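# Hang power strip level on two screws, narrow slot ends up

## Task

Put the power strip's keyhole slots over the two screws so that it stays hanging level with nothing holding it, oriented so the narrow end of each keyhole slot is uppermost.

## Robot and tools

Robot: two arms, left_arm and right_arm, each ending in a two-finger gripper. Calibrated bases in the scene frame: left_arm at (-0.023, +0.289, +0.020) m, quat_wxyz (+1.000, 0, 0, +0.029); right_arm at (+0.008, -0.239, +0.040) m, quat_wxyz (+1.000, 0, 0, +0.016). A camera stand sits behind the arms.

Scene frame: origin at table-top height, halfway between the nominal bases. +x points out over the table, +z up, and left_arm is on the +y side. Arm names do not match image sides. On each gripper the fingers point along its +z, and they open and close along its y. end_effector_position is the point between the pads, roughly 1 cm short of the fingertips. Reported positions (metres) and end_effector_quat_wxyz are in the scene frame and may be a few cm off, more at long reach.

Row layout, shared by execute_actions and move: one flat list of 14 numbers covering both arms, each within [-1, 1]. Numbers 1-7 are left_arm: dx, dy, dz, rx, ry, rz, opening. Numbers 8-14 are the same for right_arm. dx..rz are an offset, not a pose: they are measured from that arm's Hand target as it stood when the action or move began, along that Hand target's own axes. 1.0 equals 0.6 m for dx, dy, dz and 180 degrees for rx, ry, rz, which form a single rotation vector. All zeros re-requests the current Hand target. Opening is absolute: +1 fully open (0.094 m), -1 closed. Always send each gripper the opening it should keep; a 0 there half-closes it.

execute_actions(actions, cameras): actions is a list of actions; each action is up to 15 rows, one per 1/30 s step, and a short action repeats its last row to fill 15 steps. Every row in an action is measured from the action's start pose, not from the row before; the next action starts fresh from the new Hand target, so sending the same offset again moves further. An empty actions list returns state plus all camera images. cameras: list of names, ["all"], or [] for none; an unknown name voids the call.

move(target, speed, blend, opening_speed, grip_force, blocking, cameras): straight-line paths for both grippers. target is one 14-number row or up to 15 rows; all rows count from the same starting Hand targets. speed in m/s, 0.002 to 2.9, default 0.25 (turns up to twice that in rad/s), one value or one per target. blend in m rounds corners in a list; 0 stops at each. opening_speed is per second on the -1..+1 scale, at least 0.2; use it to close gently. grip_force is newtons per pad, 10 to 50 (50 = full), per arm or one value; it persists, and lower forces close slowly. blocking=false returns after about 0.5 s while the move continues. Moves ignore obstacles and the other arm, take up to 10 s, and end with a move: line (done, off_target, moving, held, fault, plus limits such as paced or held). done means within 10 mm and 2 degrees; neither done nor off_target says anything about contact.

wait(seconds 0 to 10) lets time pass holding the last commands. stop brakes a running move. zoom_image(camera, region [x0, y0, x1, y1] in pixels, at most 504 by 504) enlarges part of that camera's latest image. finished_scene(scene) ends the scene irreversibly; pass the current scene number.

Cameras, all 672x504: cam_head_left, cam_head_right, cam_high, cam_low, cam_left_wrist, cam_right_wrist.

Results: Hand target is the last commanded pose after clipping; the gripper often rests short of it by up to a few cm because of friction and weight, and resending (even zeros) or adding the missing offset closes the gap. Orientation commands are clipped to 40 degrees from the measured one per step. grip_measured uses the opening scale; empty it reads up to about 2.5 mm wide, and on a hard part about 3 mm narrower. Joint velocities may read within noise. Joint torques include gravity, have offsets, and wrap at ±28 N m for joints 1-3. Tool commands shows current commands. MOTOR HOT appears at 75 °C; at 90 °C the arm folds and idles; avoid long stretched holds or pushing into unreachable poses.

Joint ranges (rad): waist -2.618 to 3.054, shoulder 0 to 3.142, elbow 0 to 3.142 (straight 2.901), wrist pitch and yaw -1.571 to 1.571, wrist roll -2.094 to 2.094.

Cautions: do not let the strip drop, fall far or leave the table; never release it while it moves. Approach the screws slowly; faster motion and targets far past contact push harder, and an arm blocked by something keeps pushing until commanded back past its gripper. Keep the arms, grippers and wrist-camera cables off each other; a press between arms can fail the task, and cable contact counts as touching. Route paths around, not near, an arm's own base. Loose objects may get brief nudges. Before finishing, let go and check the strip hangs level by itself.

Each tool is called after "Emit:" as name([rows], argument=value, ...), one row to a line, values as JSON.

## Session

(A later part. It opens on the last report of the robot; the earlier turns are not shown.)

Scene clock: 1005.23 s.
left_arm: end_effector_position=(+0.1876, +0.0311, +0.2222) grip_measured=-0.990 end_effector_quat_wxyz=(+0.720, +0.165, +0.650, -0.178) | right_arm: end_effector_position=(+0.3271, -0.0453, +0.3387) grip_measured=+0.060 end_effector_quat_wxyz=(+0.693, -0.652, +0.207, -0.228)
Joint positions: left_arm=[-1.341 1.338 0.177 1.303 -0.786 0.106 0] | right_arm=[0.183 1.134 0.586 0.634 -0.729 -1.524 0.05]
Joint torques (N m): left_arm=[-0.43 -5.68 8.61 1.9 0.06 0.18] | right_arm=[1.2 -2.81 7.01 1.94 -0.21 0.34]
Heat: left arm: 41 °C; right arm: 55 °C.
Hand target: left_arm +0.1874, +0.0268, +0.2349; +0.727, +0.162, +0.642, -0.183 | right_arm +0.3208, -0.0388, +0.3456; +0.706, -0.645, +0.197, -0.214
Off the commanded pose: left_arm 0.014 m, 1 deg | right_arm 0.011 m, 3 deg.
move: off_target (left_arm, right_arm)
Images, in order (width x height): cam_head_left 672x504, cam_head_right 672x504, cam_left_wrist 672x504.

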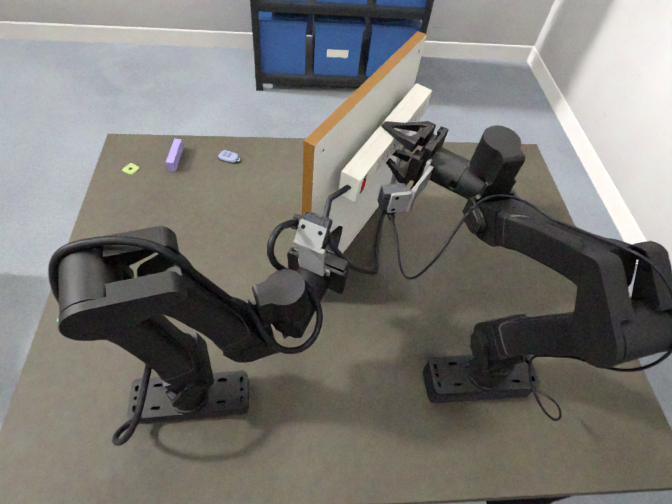

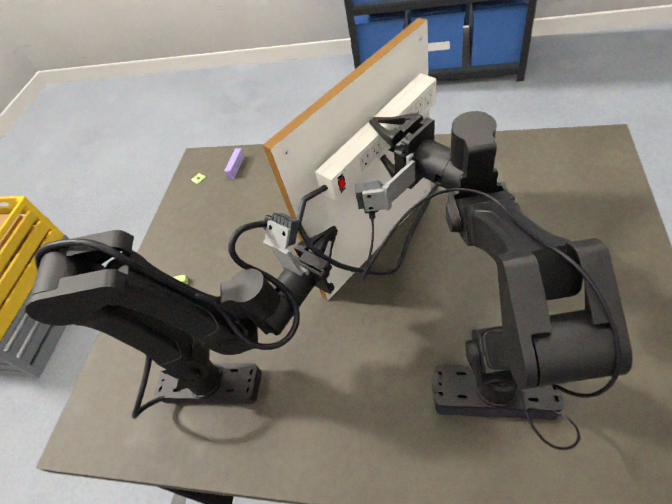

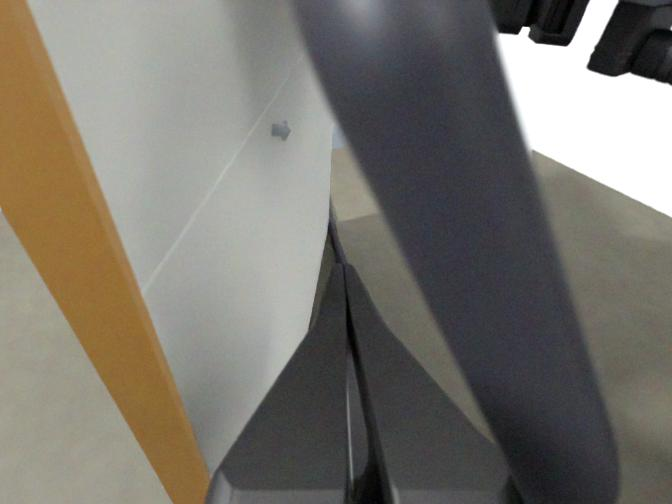

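Emit:
move(target=[-0.2293,0.0135,-0.0882,0,0,0,-1, 0,0,0,0,0,0,-0.3], speed=0.1, cameras=["cam_head_left","cam_head_right","cam_left_wrist"])

Scene clock: 1025.47 s.
left_arm: end_effector_position=(+0.1308, +0.0644, +0.3548) grip_measured=-0.990 end_effector_quat_wxyz=(+0.726, +0.162, +0.643, -0.184) | right_arm: end_effector_position=(+0.3246, -0.0427, +0.3392) grip_measured=+0.060 end_effector_quat_wxyz=(+0.694, -0.654, +0.199, -0.225)
Joint positions: left_arm=[-1.662 0.71 0.487 0.488 -1.093 0.236 0] | right_arm=[0.188 1.134 0.586 0.638 -0.74 -1.528 0.05]
Joint torques (N m): left_arm=[-0.68 -1.21 11.12 1.46 0.05 0.14] | right_arm=[0.81 -2.77 7.01 1.92 -0.08 0.36]
Heat: left arm: 43 °C; right arm: 51 °C.
Hand target: left_arm +0.1299, +0.0668, +0.3648; +0.727, +0.162, +0.642, -0.183 | right_arm +0.3208, -0.0388, +0.3455; +0.706, -0.645, +0.197, -0.214
Off the commanded pose: left_arm 0.010 m, 0 deg | right_arm 0.008 m, 2 deg.
move: done
Images, in order (width x height): cam_head_left 672x504, cam_head_right 672x504, cam_left_wrist 672x504.

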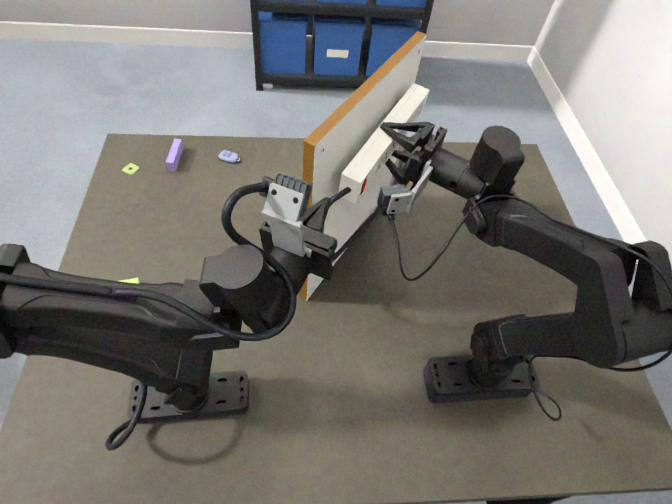

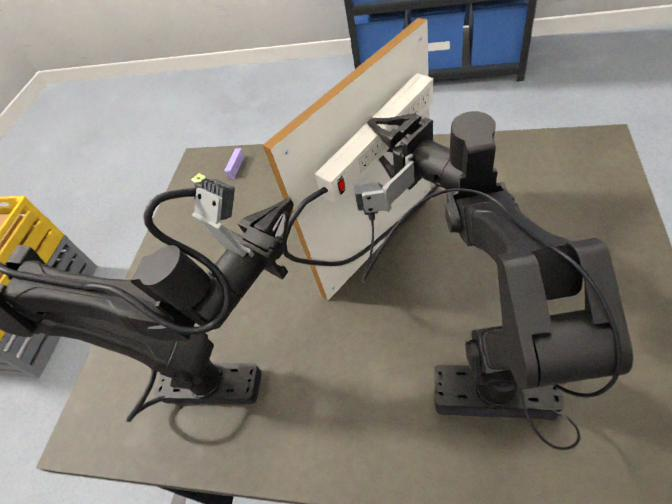

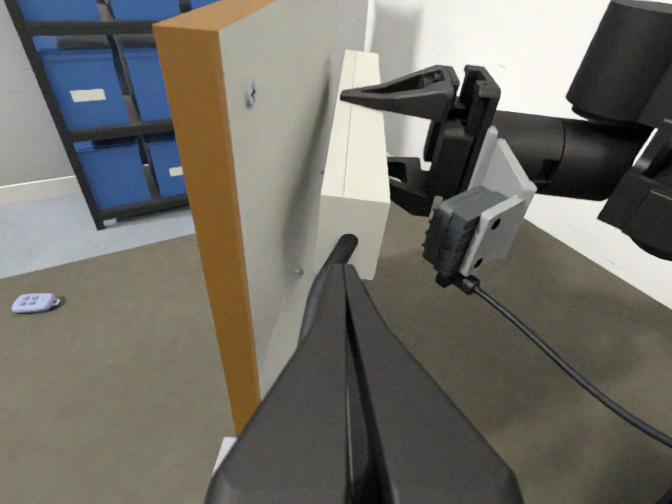

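Emit:
move(target=[0,0,0,0,0,0,-1, 0.007,0.083,-0.0085,-0.018,0,0.004,-0.3], speed=0.06, cameras=["cam_head_left","cam_head_right","cam_left_wrist"])

Emit:
zoom_image(camera="cam_left_wrist", region=[200, 40, 450, 290])

Emit:
zoom_image(camera="cam_head_right", region=[270, 70, 450, 250])

Scene clock: 1041.80 s.
left_arm: end_effector_position=(+0.1308, +0.0643, +0.3546) grip_measured=-0.990 end_effector_quat_wxyz=(+0.725, +0.163, +0.643, -0.183) | right_arm: end_effector_position=(+0.3265, -0.0425, +0.2888) grip_measured=+0.060 end_effector_quat_wxyz=(+0.676, -0.673, +0.213, -0.210)
Joint positions: left_arm=[-1.662 0.71 0.487 0.486 -1.093 0.236 0] | right_arm=[0.185 1.21 0.487 0.728 -0.745 -1.563 0.05]
Joint torques (N m): left_arm=[-0.68 -1.24 11.15 1.45 0.05 0.13] | right_arm=[-0.36 -2.73 6.39 2.07 -0.3 0.32]
Heat: left arm: 43 °C; right arm: 50 °C.
Hand target: left_arm +0.1299, +0.0668, +0.3648; +0.727, +0.162, +0.642, -0.183 | right_arm +0.3239, -0.0416, +0.2954; +0.689, -0.664, +0.207, -0.204
Off the commanded pose: left_arm 0.011 m, 0 deg | right_arm 0.007 m, 2 deg.
move: off_target (left_arm)
Images, in order (width x height): cam_head_left 672x504, cam_head_right 672x504, cam_left_wrist 672x504.

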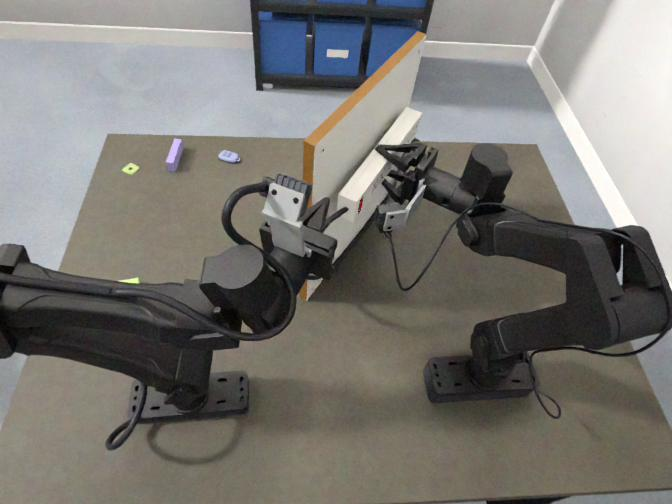

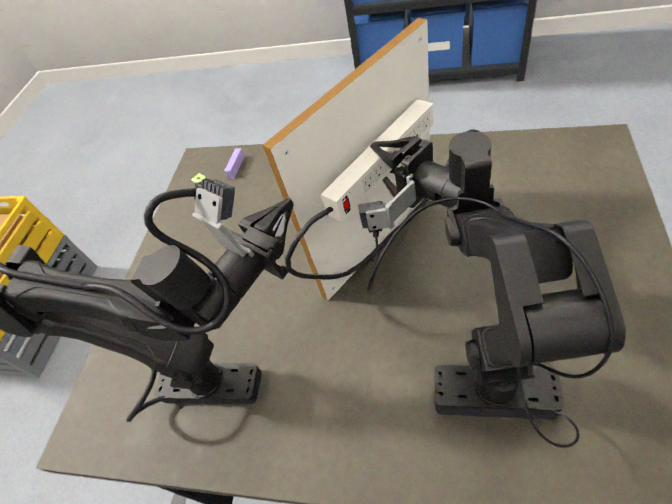

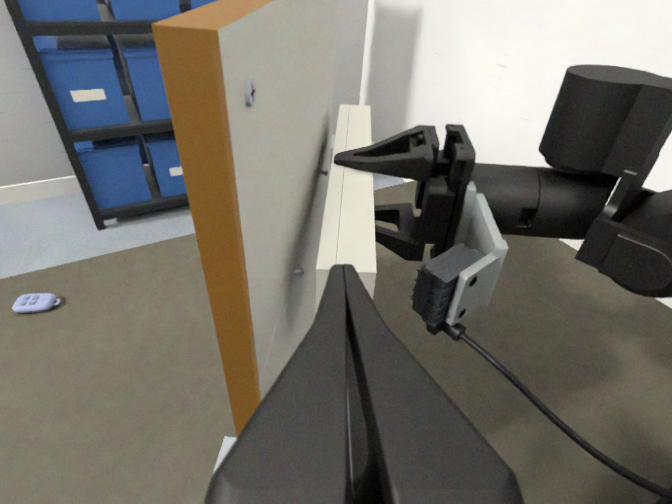

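Scaled by 2.016.

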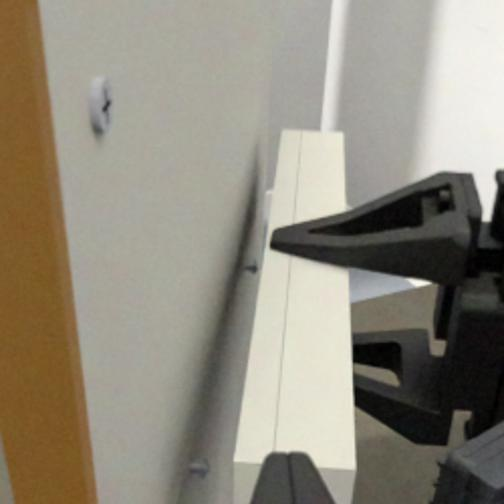

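Scaled by 2.800.

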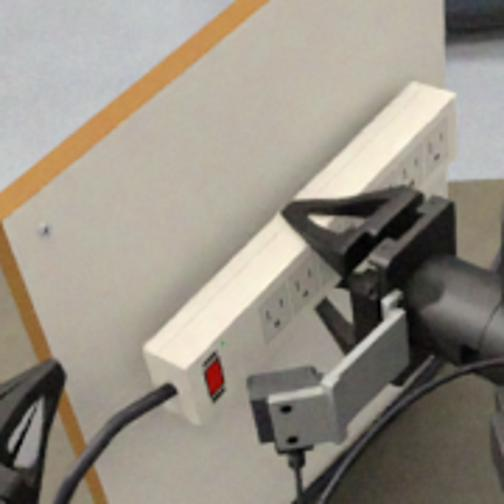

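Emit:
zoom_image(camera="cam_head_left", region=[320, 90, 440, 230])

Emit:
zoom_image(camera="cam_head_right", region=[310, 90, 440, 220])

Emit:
zoom_image(camera="cam_left_wrist", region=[280, 180, 400, 300])

Scaled by 3.600.

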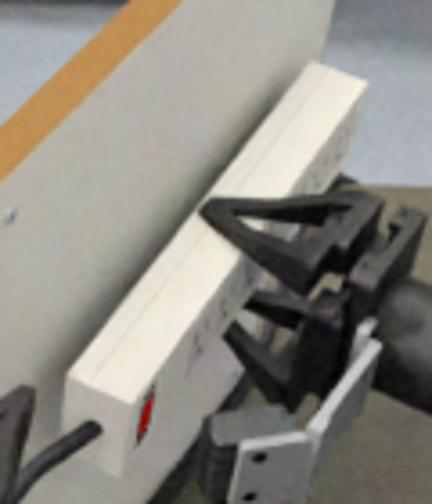

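Scaled by 3.877.

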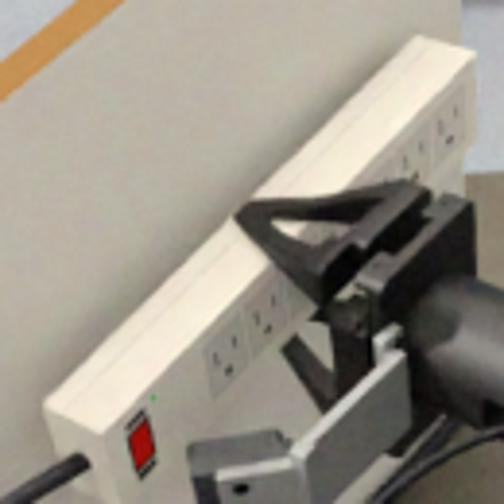

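Scaled by 4.200.

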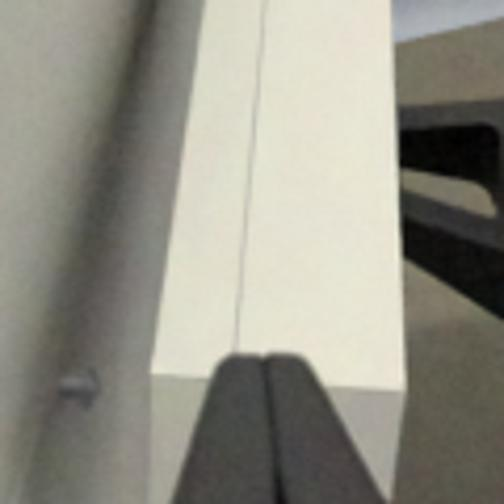

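Emit:
move(target=[0,0,0,0,0,0,-1, 0,0,0,0,0.02,0,-0.3], speed=0.05, cameras=["cam_head_left","cam_head_right","cam_left_wrist"])

Emit:
zoom_image(camera="cam_left_wrist", region=[200, 0, 400, 300])

Emit:
zoom_image(camera="cam_head_left", region=[320, 90, 440, 230])

Emit:
zoom_image(camera="cam_head_right", region=[310, 90, 440, 220])

Scene clock: 1098.40 s.
left_arm: end_effector_position=(+0.1308, +0.0643, +0.3546) grip_measured=-0.990 end_effector_quat_wxyz=(+0.725, +0.163, +0.643, -0.183) | right_arm: end_effector_position=(+0.3319, -0.0444, +0.2795) grip_measured=+0.060 end_effector_quat_wxyz=(+0.665, -0.671, +0.241, -0.224)
Joint positions: left_arm=[-1.662 0.71 0.487 0.486 -1.093 0.236 0] | right_arm=[0.21 1.21 0.468 0.722 -0.66 -1.564 0.05]
Joint torques (N m): left_arm=[-0.68 -1.24 11.17 1.45 0.05 0.13] | right_arm=[0.79 -5.85 6.23 2 -0.12 0.29]
Heat: left arm: 43 °C; right arm: 48 °C.
Hand target: left_arm +0.1299, +0.0668, +0.3648; +0.727, +0.162, +0.642, -0.183 | right_arm +0.3239, -0.0415, +0.2955; +0.683, -0.657, +0.228, -0.225
Off the commanded pose: left_arm 0.011 m, 0 deg | right_arm 0.018 m, 3 deg.
move: off_target (left_arm, right_arm)
Images, in order (width x height): cam_head_left 672x504, cam_head_right 672x504, cam_left_wrist 672x504.

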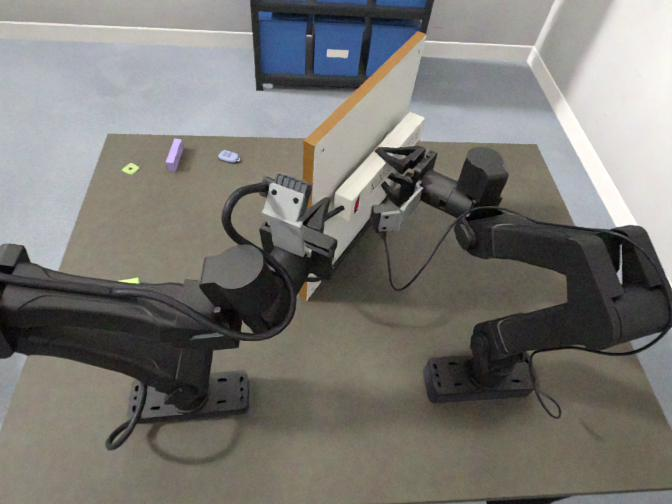

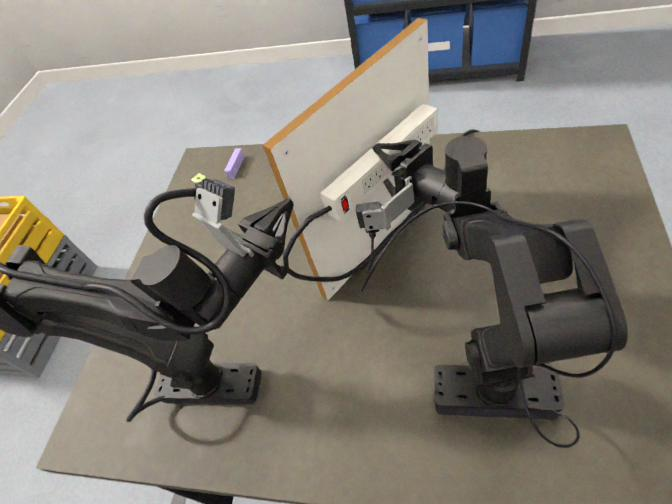

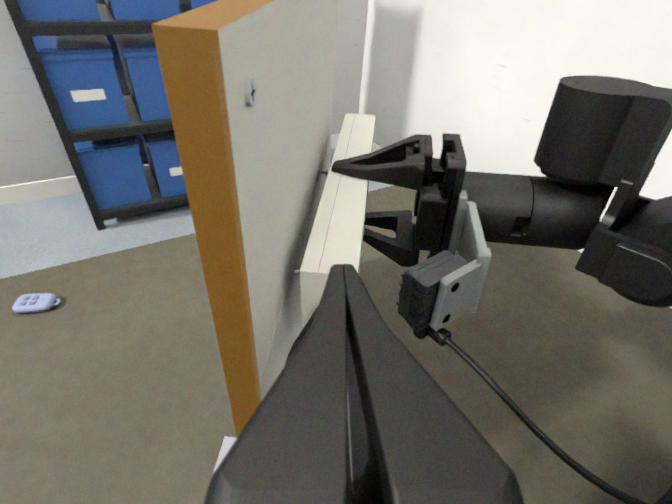

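Scaled by 1.680.

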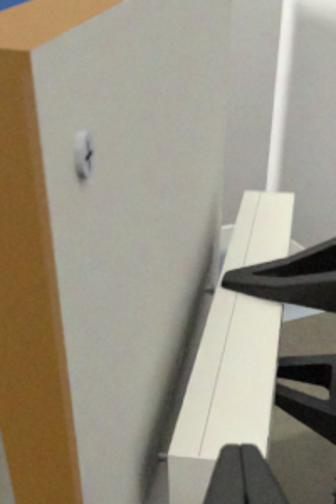

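Scaled by 3.600.

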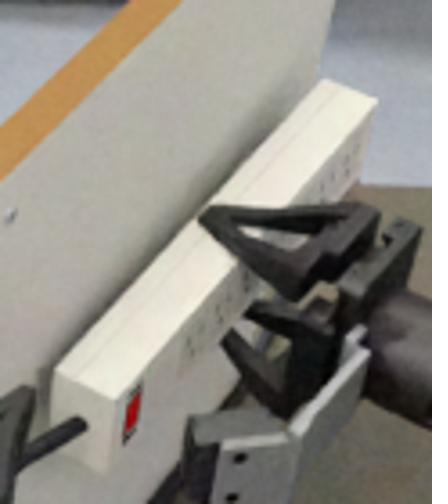

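Scaled by 3.877.

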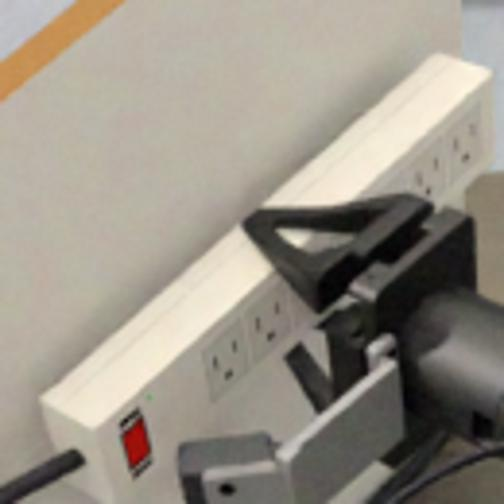

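Emit:
move(target=[0,0,0,0,0,0,-1, 0,-0.017,0,0.004,0,-0.006,-0.3], speed=0.05)

Emit:
move(target=[0,0,0,0,0,0,-1, 0,0,0.012,0,0,0,-0.3], speed=0.03, cameras=["cam_head_left","cam_head_right","cam_left_wrist"])

Emit:
zoom_image(camera="cam_left_wrist", region=[200, 0, 400, 300])

Scene clock: 1113.97 s.
left_arm: end_effector_position=(+0.1308, +0.0643, +0.3546) grip_measured=-0.990 end_effector_quat_wxyz=(+0.725, +0.163, +0.643, -0.183) | right_arm: end_effector_position=(+0.3297, -0.0450, +0.2812) grip_measured=+0.060 end_effector_quat_wxyz=(+0.663, -0.672, +0.240, -0.226)
Joint positions: left_arm=[-1.662 0.71 0.487 0.486 -1.093 0.236 0] | right_arm=[0.21 1.192 0.468 0.7 -0.659 -1.571 0.05]
Joint torques (N m): left_arm=[-0.66 -1.25 11.15 1.46 0.05 0.13] | right_arm=[0.68 -5.85 7.73 2 -0.16 0.28]
Heat: left arm: 43 °C; right arm: 48 °C.
Hand target: left_arm +0.1299, +0.0668, +0.3648; +0.727, +0.162, +0.642, -0.183 | right_arm +0.3238, -0.0419, +0.3058; +0.685, -0.655, +0.221, -0.233
Off the commanded pose: left_arm 0.011 m, 0 deg | right_arm 0.025 m, 4 deg.
move: off_target (left_arm, right_arm)

Scene clock: 1114.83 s.
left_arm: end_effector_position=(+0.1308, +0.0643, +0.3546) grip_measured=-0.990 end_effector_quat_wxyz=(+0.725, +0.163, +0.643, -0.183) | right_arm: end_effector_position=(+0.3289, -0.0414, +0.2811) grip_measured=+0.060 end_effector_quat_wxyz=(+0.663, -0.673, +0.239, -0.226)
Joint positions: left_arm=[-1.662 0.71 0.487 0.486 -1.093 0.236 0] | right_arm=[0.227 1.192 0.468 0.7 -0.64 -1.572 0.05]
Joint torques (N m): left_arm=[-0.68 -1.24 11.15 1.45 0.05 0.13] | right_arm=[0.84 -3.73 8.92 2.08 -0.17 0.29]
Heat: left arm: 43 °C; right arm: 48 °C.
Hand target: left_arm +0.1299, +0.0668, +0.3648; +0.727, +0.162, +0.642, -0.183 | right_arm +0.3282, -0.0362, +0.3061; +0.684, -0.655, +0.221, -0.233
Off the commanded pose: left_arm 0.011 m, 0 deg | right_arm 0.026 m, 4 deg.
move: off_target (left_arm, right_arm)
Images, in order (width x height): cam_head_left 672x504, cam_head_right 672x504, cam_left_wrist 672x504.

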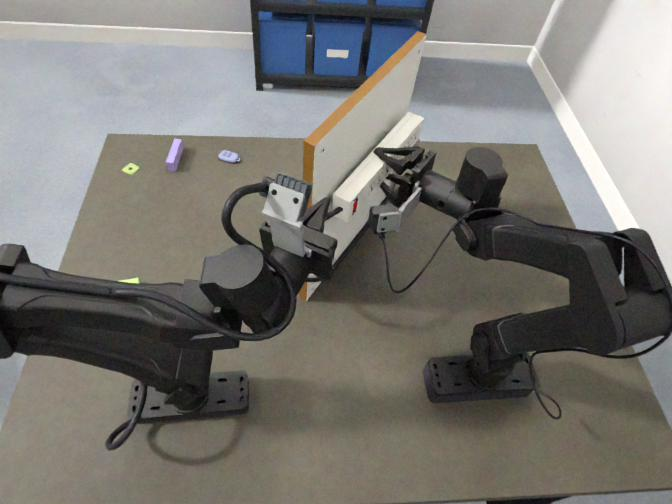

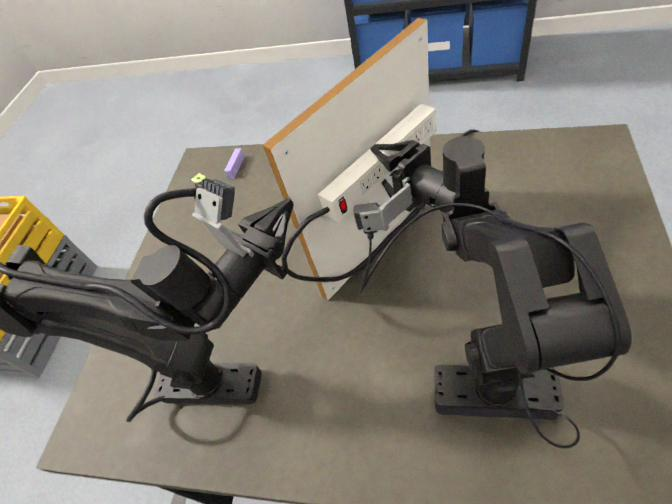

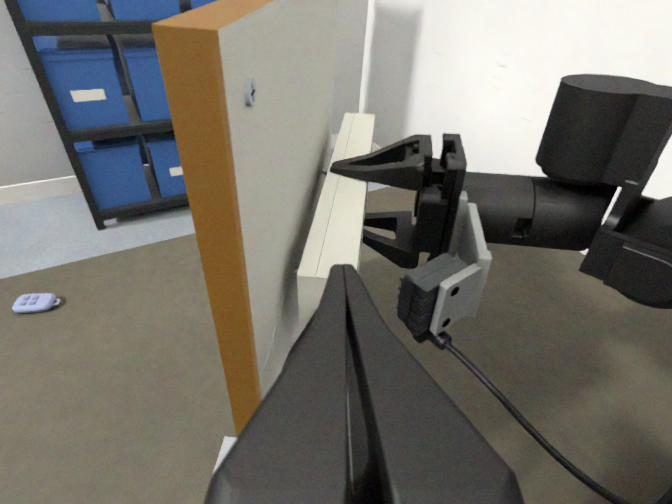

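Scaled by 1.680.

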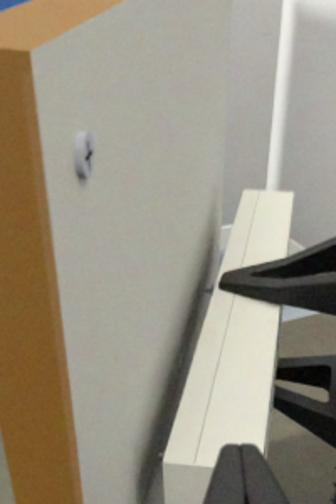

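Emit:
move(target=[0,0,0,0,0,0,-1, 0,-0.02,0.005,0.004,0,-0.006,-0.3], speed=0.05)

Scene clock: 1129.53 s.
left_arm: end_effector_position=(+0.1308, +0.0643, +0.3546) grip_measured=-0.990 end_effector_quat_wxyz=(+0.725, +0.163, +0.643, -0.183) | right_arm: end_effector_position=(+0.3285, -0.0403, +0.2768) grip_measured=+0.060 end_effector_quat_wxyz=(+0.658, -0.677, +0.243, -0.223)
Joint positions: left_arm=[-1.662 0.71 0.487 0.486 -1.093 0.236 0] | right_arm=[0.233 1.192 0.468 0.68 -0.634 -1.58 0.05]
Joint torques (N m): left_arm=[-0.68 -1.22 11.15 1.46 0.05 0.13] | right_arm=[0.77 -5.14 11.11 2.07 -0.14 0.28]
Heat: left arm: 43 °C; right arm: 51 °C.
Hand target: left_arm +0.1299, +0.0668, +0.3648; +0.727, +0.162, +0.642, -0.183 | right_arm +0.3297, -0.0343, +0.3182; +0.686, -0.652, +0.213, -0.241
Off the commanded pose: left_arm 0.011 m, 0 deg | right_arm 0.042 m, 6 deg.
move: off_target (left_arm, right_arm)

Emit:
move(target=[0,0,0,0,0,0,-1, 0,-0.04,0,0.006,0,-0.004,-0.3], speed=0.05)

Scene clock: 1132.57 s.
left_arm: end_effector_position=(+0.1308, +0.0643, +0.3546) grip_measured=-0.990 end_effector_quat_wxyz=(+0.725, +0.163, +0.643, -0.183) | right_arm: end_effector_position=(+0.3306, -0.0398, +0.2984) grip_measured=+0.060 end_effector_quat_wxyz=(+0.660, -0.675, +0.236, -0.230)
Joint positions: left_arm=[-1.662 0.71 0.487 0.486 -1.093 0.236 0] | right_arm=[0.233 1.16 0.528 0.605 -0.634 -1.585 0.05]
Joint torques (N m): left_arm=[-0.68 -1.21 11.15 1.45 0.05 0.13] | right_arm=[0.7 -5.68 11.14 2.09 -0.15 0.33]
Heat: left arm: 43 °C; right arm: 52 °C.
Hand target: left_arm +0.1299, +0.0668, +0.3648; +0.727, +0.162, +0.642, -0.183 | right_arm +0.3284, -0.0351, +0.3421; +0.691, -0.647, +0.207, -0.247
Off the commanded pose: left_arm 0.011 m, 0 deg | right_arm 0.044 m, 6 deg.
move: off_target (left_arm, right_arm)

Emit:
move(target=[0,0,0,0,0,0,-1, 0,0,0.017,0,0,0,-0.3], speed=0.03)

Emit:
move(target=[0,0,0,0,0,0,-1, 0,0,0.01,0,0,0,-0.3], speed=0.03, cameras=["cam_head_left","cam_head_right","cam_left_wrist"])

Emit:
zoom_image(camera="cam_left_wrist", region=[200, 0, 400, 300])

Scene clock: 1137.90 s.
left_arm: end_effector_position=(+0.1308, +0.0643, +0.3546) grip_measured=-0.990 end_effector_quat_wxyz=(+0.725, +0.163, +0.643, -0.183) | right_arm: end_effector_position=(+0.3314, -0.0341, +0.3085) grip_measured=+0.060 end_effector_quat_wxyz=(+0.664, -0.671, +0.228, -0.238)
Joint positions: left_arm=[-1.662 0.71 0.487 0.486 -1.093 0.236 0] | right_arm=[0.257 1.16 0.551 0.603 -0.609 -1.59 0.05]
Joint torques (N m): left_arm=[-0.66 -1.24 11.15 1.45 0.05 0.13] | right_arm=[0.84 -2.61 11.44 2.14 -0.1 0.33]
Heat: left arm: 44 °C; right arm: 55 °C.
Hand target: left_arm +0.1299, +0.0668, +0.3648; +0.727, +0.162, +0.642, -0.183 | right_arm +0.3345, -0.0269, +0.3429; +0.691, -0.647, +0.207, -0.247
Off the commanded pose: left_arm 0.011 m, 0 deg | right_arm 0.035 m, 5 deg.
move: off_target (left_arm, right_arm)

Scene clock: 1138.63 s.
left_arm: end_effector_position=(+0.1308, +0.0643, +0.3546) grip_measured=-0.990 end_effector_quat_wxyz=(+0.725, +0.163, +0.643, -0.183) | right_arm: end_effector_position=(+0.3341, -0.0296, +0.3067) grip_measured=+0.060 end_effector_quat_wxyz=(+0.663, -0.673, +0.230, -0.235)
Joint positions: left_arm=[-1.662 0.71 0.487 0.486 -1.093 0.236 0] | right_arm=[0.271 1.181 0.564 0.603 -0.599 -1.591 0.05]
Joint torques (N m): left_arm=[-0.66 -1.24 11.15 1.45 0.05 0.13] | right_arm=[0.92 -2.74 11.56 2.2 -0.09 0.34]
Heat: left arm: 44 °C; right arm: 55 °C.
Hand target: left_arm +0.1299, +0.0668, +0.3648; +0.727, +0.162, +0.642, -0.183 | right_arm +0.3382, -0.0222, +0.3433; +0.691, -0.647, +0.207, -0.247
Off the commanded pose: left_arm 0.011 m, 0 deg | right_arm 0.038 m, 5 deg.
move: off_target (left_arm, right_arm)
Images, in order (width x height): cam_head_left 672x504, cam_head_right 672x504, cam_left_wrist 672x504.

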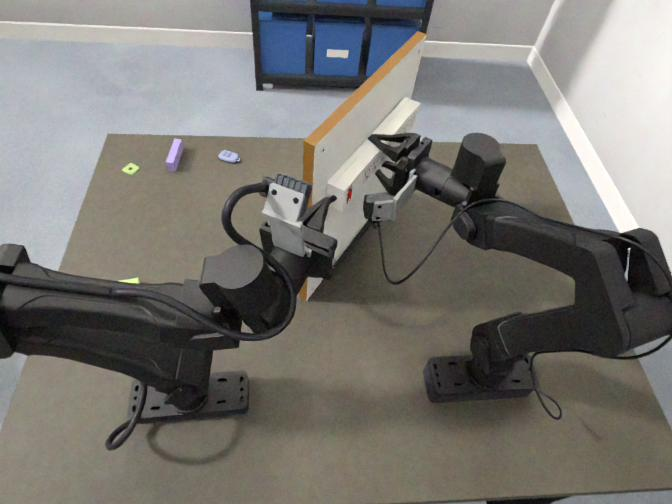

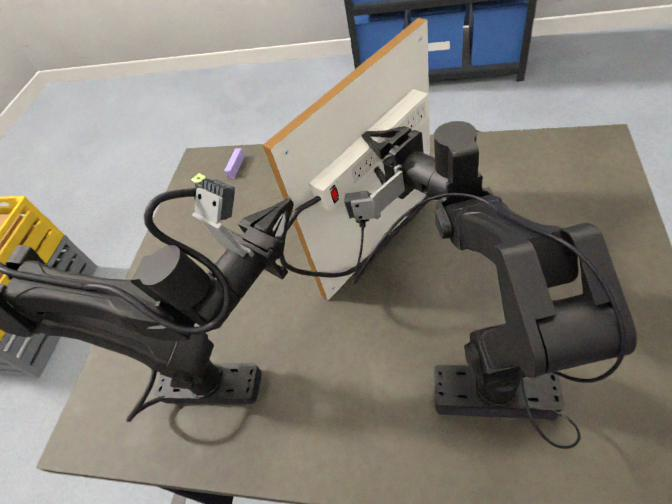

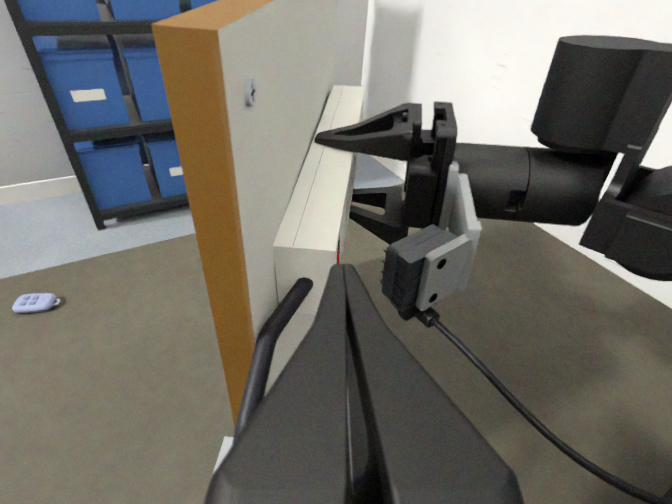

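Scaled by 1.680.

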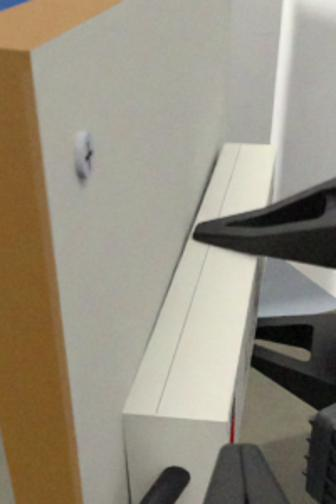

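Emit:
move(target=[0,0,0,0,0,0,-1, 0,0,0.008,0,0,0,-0.3], speed=0.02, cameras=["cam_head_left","cam_head_right","cam_left_wrist"])

Emit:
zoom_image(camera="cam_left_wrist", region=[210, 60, 390, 260])

Emit:
zoom_image(camera="cam_head_left", region=[315, 85, 435, 225])

Emit:
zoom_image(camera="cam_head_right", region=[300, 80, 440, 220])

Scene clock: 1144.17 s.
left_arm: end_effector_position=(+0.1308, +0.0643, +0.3546) grip_measured=-0.990 end_effector_quat_wxyz=(+0.725, +0.163, +0.643, -0.183) | right_arm: end_effector_position=(+0.3359, -0.0282, +0.3065) grip_measured=+0.060 end_effector_quat_wxyz=(+0.662, -0.673, +0.229, -0.234)
Joint positions: left_arm=[-1.662 0.71 0.487 0.486 -1.093 0.236 0] | right_arm=[0.274 1.191 0.57 0.606 -0.596 -1.591 0.05]
Joint torques (N m): left_arm=[-0.68 -1.24 11.17 1.46 0.05 0.13] | right_arm=[1.58 -2.44 11.89 2.21 0.01 0.35]
Heat: left arm: 44 °C; right arm: 55 °C.
Hand target: left_arm +0.1299, +0.0668, +0.3648; +0.727, +0.162, +0.642, -0.183 | right_arm +0.3411, -0.0184, +0.3438; +0.691, -0.647, +0.207, -0.247
Off the commanded pose: left_arm 0.011 m, 0 deg | right_arm 0.039 m, 5 deg.
move: off_target (left_arm, right_arm)
Images, in order (width x height): cam_head_left 672x504, cam_head_right 672x504, cam_left_wrist 672x504.

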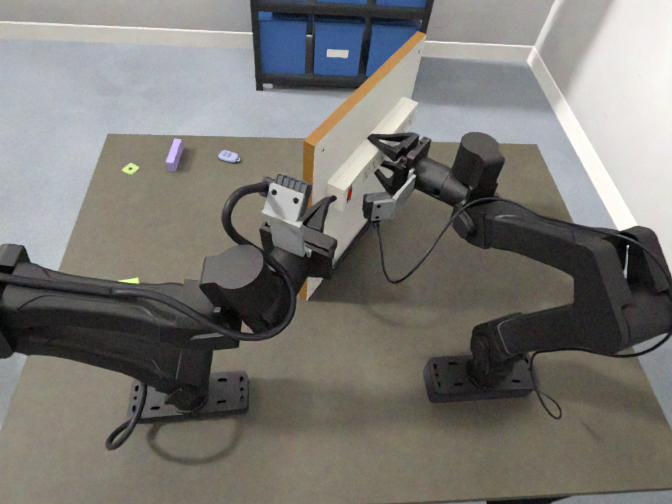

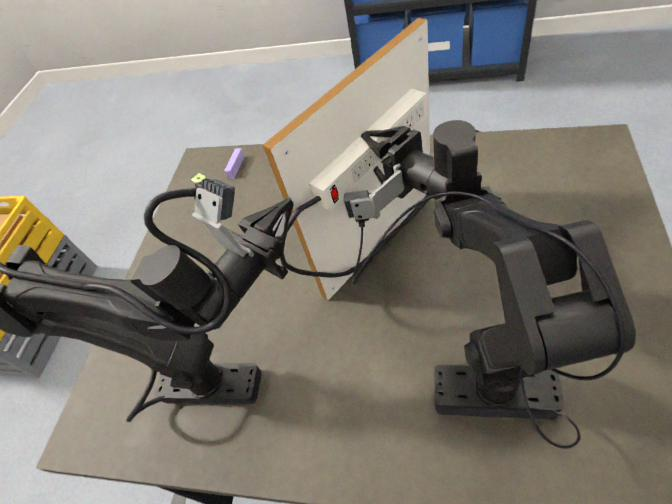

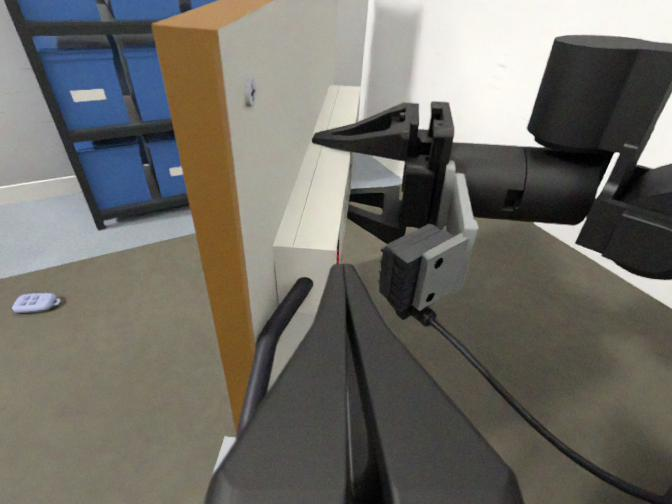

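Scaled by 2.520.

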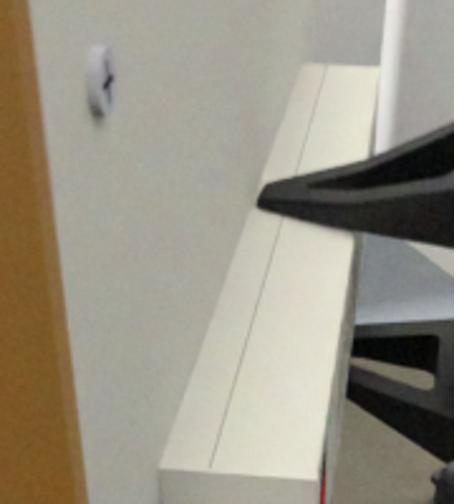

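Scaled by 3.600.

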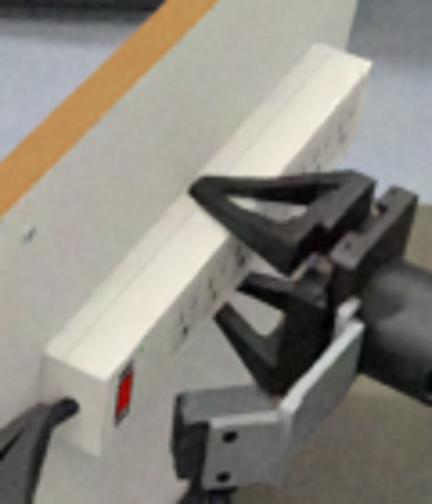

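Scaled by 3.600.

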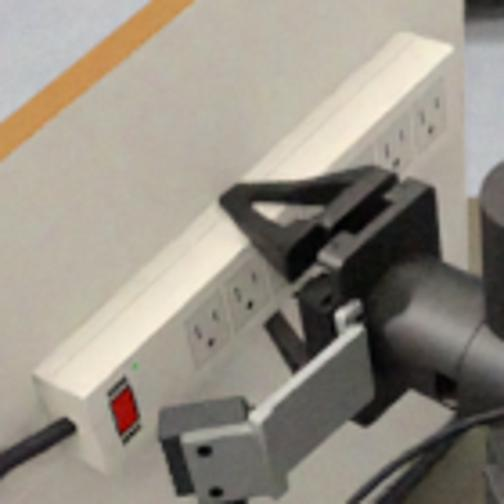

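Emit:
move(target=[0,0,0,0,0,0,-1, 0.0048,0.0718,-0.0205,-0.008,0,0,-0.3], speed=0.04)

Scene clock: 1204.10 s.
left_arm: end_effector_position=(+0.1308, +0.0643, +0.3546) grip_measured=-0.990 end_effector_quat_wxyz=(+0.725, +0.163, +0.643, -0.183) | right_arm: end_effector_position=(+0.3372, -0.0290, +0.3024) grip_measured=+0.060 end_effector_quat_wxyz=(+0.680, -0.659, +0.206, -0.247)
Joint positions: left_arm=[-1.662 0.71 0.487 0.486 -1.093 0.236 0] | right_arm=[0.258 1.252 0.519 0.792 -0.629 -1.581 0.05]
Joint torques (N m): left_arm=[-0.66 -1.22 11.15 1.45 0.05 0.13] | right_arm=[0.17 -1.89 6.37 1.9 0.05 0.11]
Heat: left arm: 45 °C; right arm: 54 °C.
Hand target: left_arm +0.1299, +0.0668, +0.3648; +0.727, +0.162, +0.642, -0.183 | right_arm +0.3391, -0.0281, +0.2999; +0.683, -0.656, +0.210, -0.244
Off the commanded pose: left_arm 0.011 m, 0 deg | right_arm 0.003 m, 1 deg.
move: off_target (left_arm)

Emit:
move(target=[0,0,0,0,0,0,-1, 0,0,-0.0067,-0.013,0.005,0.010,-0.3], speed=0.04, cameras=["cam_head_left","cam_head_right","cam_left_wrist"])

Emit:
zoom_image(camera="cam_left_wrist", region=[210, 60, 390, 260])

Emit:
zoom_image(camera="cam_head_left", region=[315, 85, 435, 225])

Emit:
zoom_image(camera="cam_head_right", region=[300, 80, 440, 220])

Scene clock: 1210.40 s.
left_arm: end_effector_position=(+0.1308, +0.0643, +0.3546) grip_measured=-0.990 end_effector_quat_wxyz=(+0.725, +0.163, +0.643, -0.183) | right_arm: end_effector_position=(+0.3382, -0.0304, +0.2866) grip_measured=+0.060 end_effector_quat_wxyz=(+0.663, -0.675, +0.229, -0.231)
Joint positions: left_arm=[-1.662 0.71 0.487 0.486 -1.093 0.236 0] | right_arm=[0.258 1.245 0.519 0.708 -0.618 -1.59 0.05]
Joint torques (N m): left_arm=[-0.68 -1.22 11.15 1.45 0.05 0.13] | right_arm=[0.13 -5.63 7.53 1.63 0.06 0.21]
Heat: left arm: 45 °C; right arm: 53 °C.
Hand target: left_arm +0.1299, +0.0668, +0.3648; +0.727, +0.162, +0.642, -0.183 | right_arm +0.3367, -0.0313, +0.2997; +0.671, -0.664, +0.230, -0.234
Off the commanded pose: left_arm 0.011 m, 0 deg | right_arm 0.013 m, 2 deg.
move: off_target (left_arm, right_arm)
Images, in order (width x height): cam_head_left 672x504, cam_head_right 672x504, cam_left_wrist 672x504.

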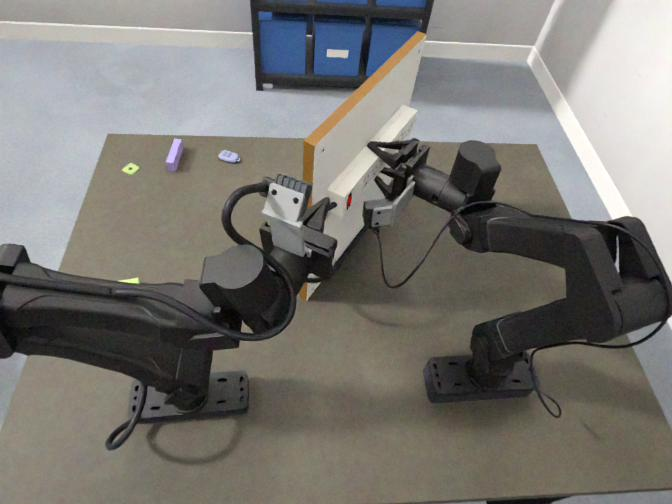

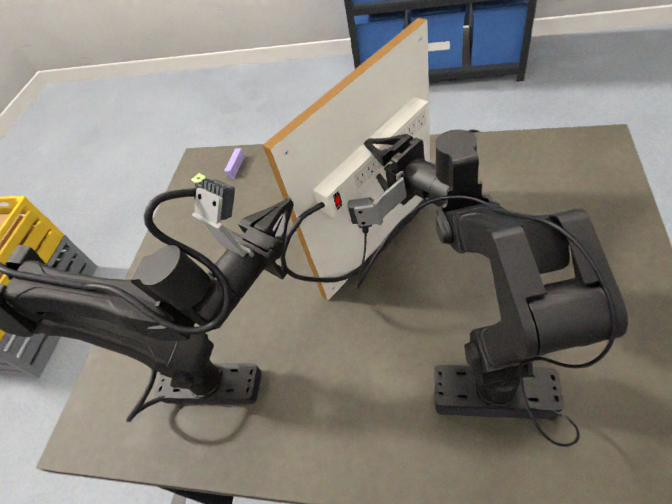

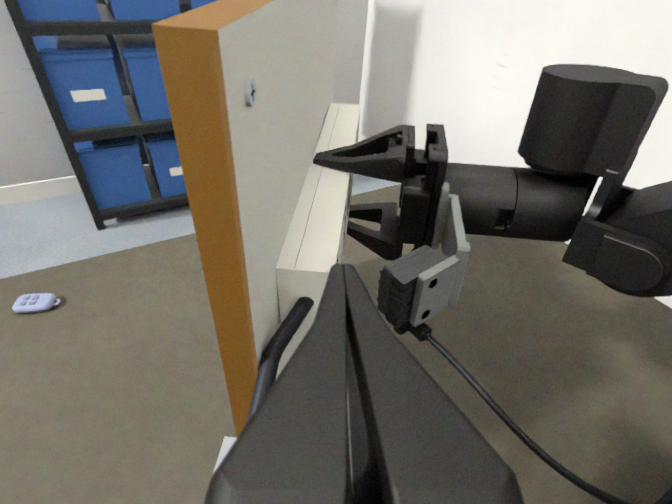

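Scaled by 2.520.

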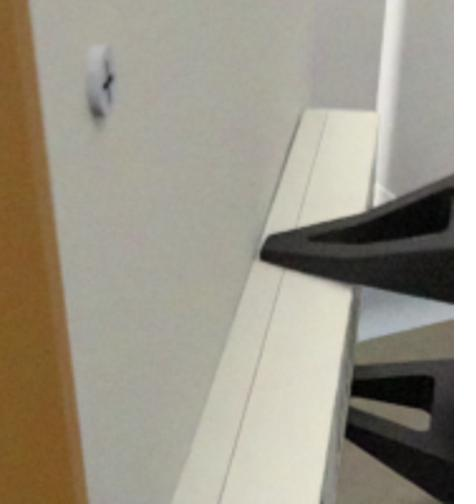

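Scaled by 3.600.

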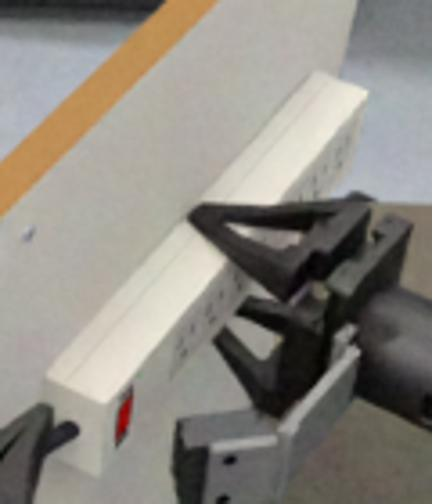

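Scaled by 3.600.

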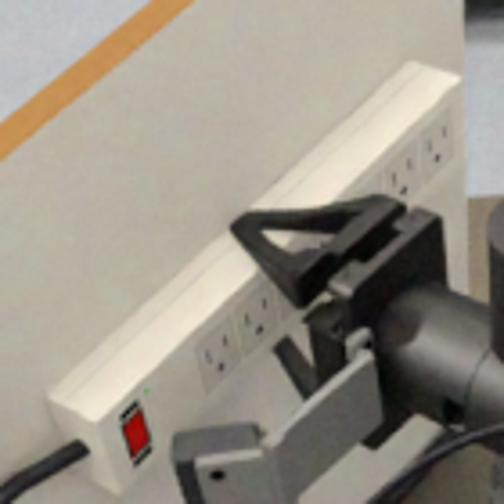

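Emit:
move(target=[0,0,0,0,0,0,-1, 0,0.008,0,0,0,0,-0.3], speed=0.02)

Emit:
move(target=[0,0,0,0,0,0,-1, 0,0.006,0,0,0,0,-0.3], speed=0.02)

Emit:
move(target=[0,0,0,0,0,0,-1, 0,0.006,0,0,0,0,-0.3], speed=0.02)

Scene clock: 1227.83 s.
left_arm: end_effector_position=(+0.1308, +0.0643, +0.3546) grip_measured=-0.990 end_effector_quat_wxyz=(+0.725, +0.163, +0.643, -0.183) | right_arm: end_effector_position=(+0.3383, -0.0304, +0.2867) grip_measured=+0.060 end_effector_quat_wxyz=(+0.663, -0.674, +0.229, -0.231)
Joint positions: left_arm=[-1.662 0.71 0.487 0.486 -1.093 0.236 0] | right_arm=[0.258 1.245 0.519 0.709 -0.618 -1.59 0.05]
Joint torques (N m): left_arm=[-0.68 -1.24 11.15 1.45 0.05 0.13] | right_arm=[0.12 -4.6 6.6 1.88 0.07 0.21]
Heat: left arm: 45 °C; right arm: 52 °C.
Hand target: left_arm +0.1299, +0.0668, +0.3648; +0.727, +0.162, +0.642, -0.183 | right_arm +0.3368, -0.0313, +0.2949; +0.671, -0.664, +0.230, -0.234
Off the commanded pose: left_arm 0.011 m, 0 deg | right_arm 0.008 m, 2 deg.
move: off_target (left_arm)

Scene clock: 1228.53 s.
left_arm: end_effector_position=(+0.1308, +0.0643, +0.3546) grip_measured=-0.990 end_effector_quat_wxyz=(+0.725, +0.163, +0.643, -0.183) | right_arm: end_effector_position=(+0.3383, -0.0304, +0.2871) grip_measured=+0.060 end_effector_quat_wxyz=(+0.663, -0.674, +0.228, -0.232)
Joint positions: left_arm=[-1.662 0.71 0.487 0.486 -1.093 0.236 0] | right_arm=[0.258 1.245 0.519 0.71 -0.618 -1.59 0.05]
Joint torques (N m): left_arm=[-0.68 -1.22 11.15 1.45 0.05 0.13] | right_arm=[0.2 -3.84 5.82 2.03 0.07 0.2]
Heat: left arm: 45 °C; right arm: 52 °C.
Hand target: left_arm +0.1299, +0.0668, +0.3648; +0.727, +0.162, +0.642, -0.183 | right_arm +0.3368, -0.0313, +0.2912; +0.671, -0.664, +0.230, -0.234
Off the commanded pose: left_arm 0.011 m, 0 deg | right_arm 0.005 m, 1 deg.
move: off_target (left_arm)

Scene clock: 1229.30 s.
left_arm: end_effector_position=(+0.1308, +0.0643, +0.3546) grip_measured=-0.990 end_effector_quat_wxyz=(+0.725, +0.163, +0.643, -0.183) | right_arm: end_effector_position=(+0.3375, -0.0312, +0.2876) grip_measured=+0.060 end_effector_quat_wxyz=(+0.666, -0.671, +0.226, -0.237)
Joint positions: left_arm=[-1.662 0.71 0.487 0.486 -1.093 0.236 0] | right_arm=[0.258 1.245 0.507 0.736 -0.614 -1.59 0.05]
Joint torques (N m): left_arm=[-0.68 -1.24 11.15 1.45 0.05 0.13] | right_arm=[0.16 -3.04 5.9 1.95 0.02 0.21]
Heat: left arm: 45 °C; right arm: 52 °C.
Hand target: left_arm +0.1299, +0.0668, +0.3648; +0.727, +0.162, +0.642, -0.183 | right_arm +0.3368, -0.0312, +0.2876; +0.671, -0.664, +0.230, -0.234
Off the commanded pose: left_arm 0.011 m, 0 deg | right_arm 0.001 m, 1 deg.
move: off_target (left_arm)


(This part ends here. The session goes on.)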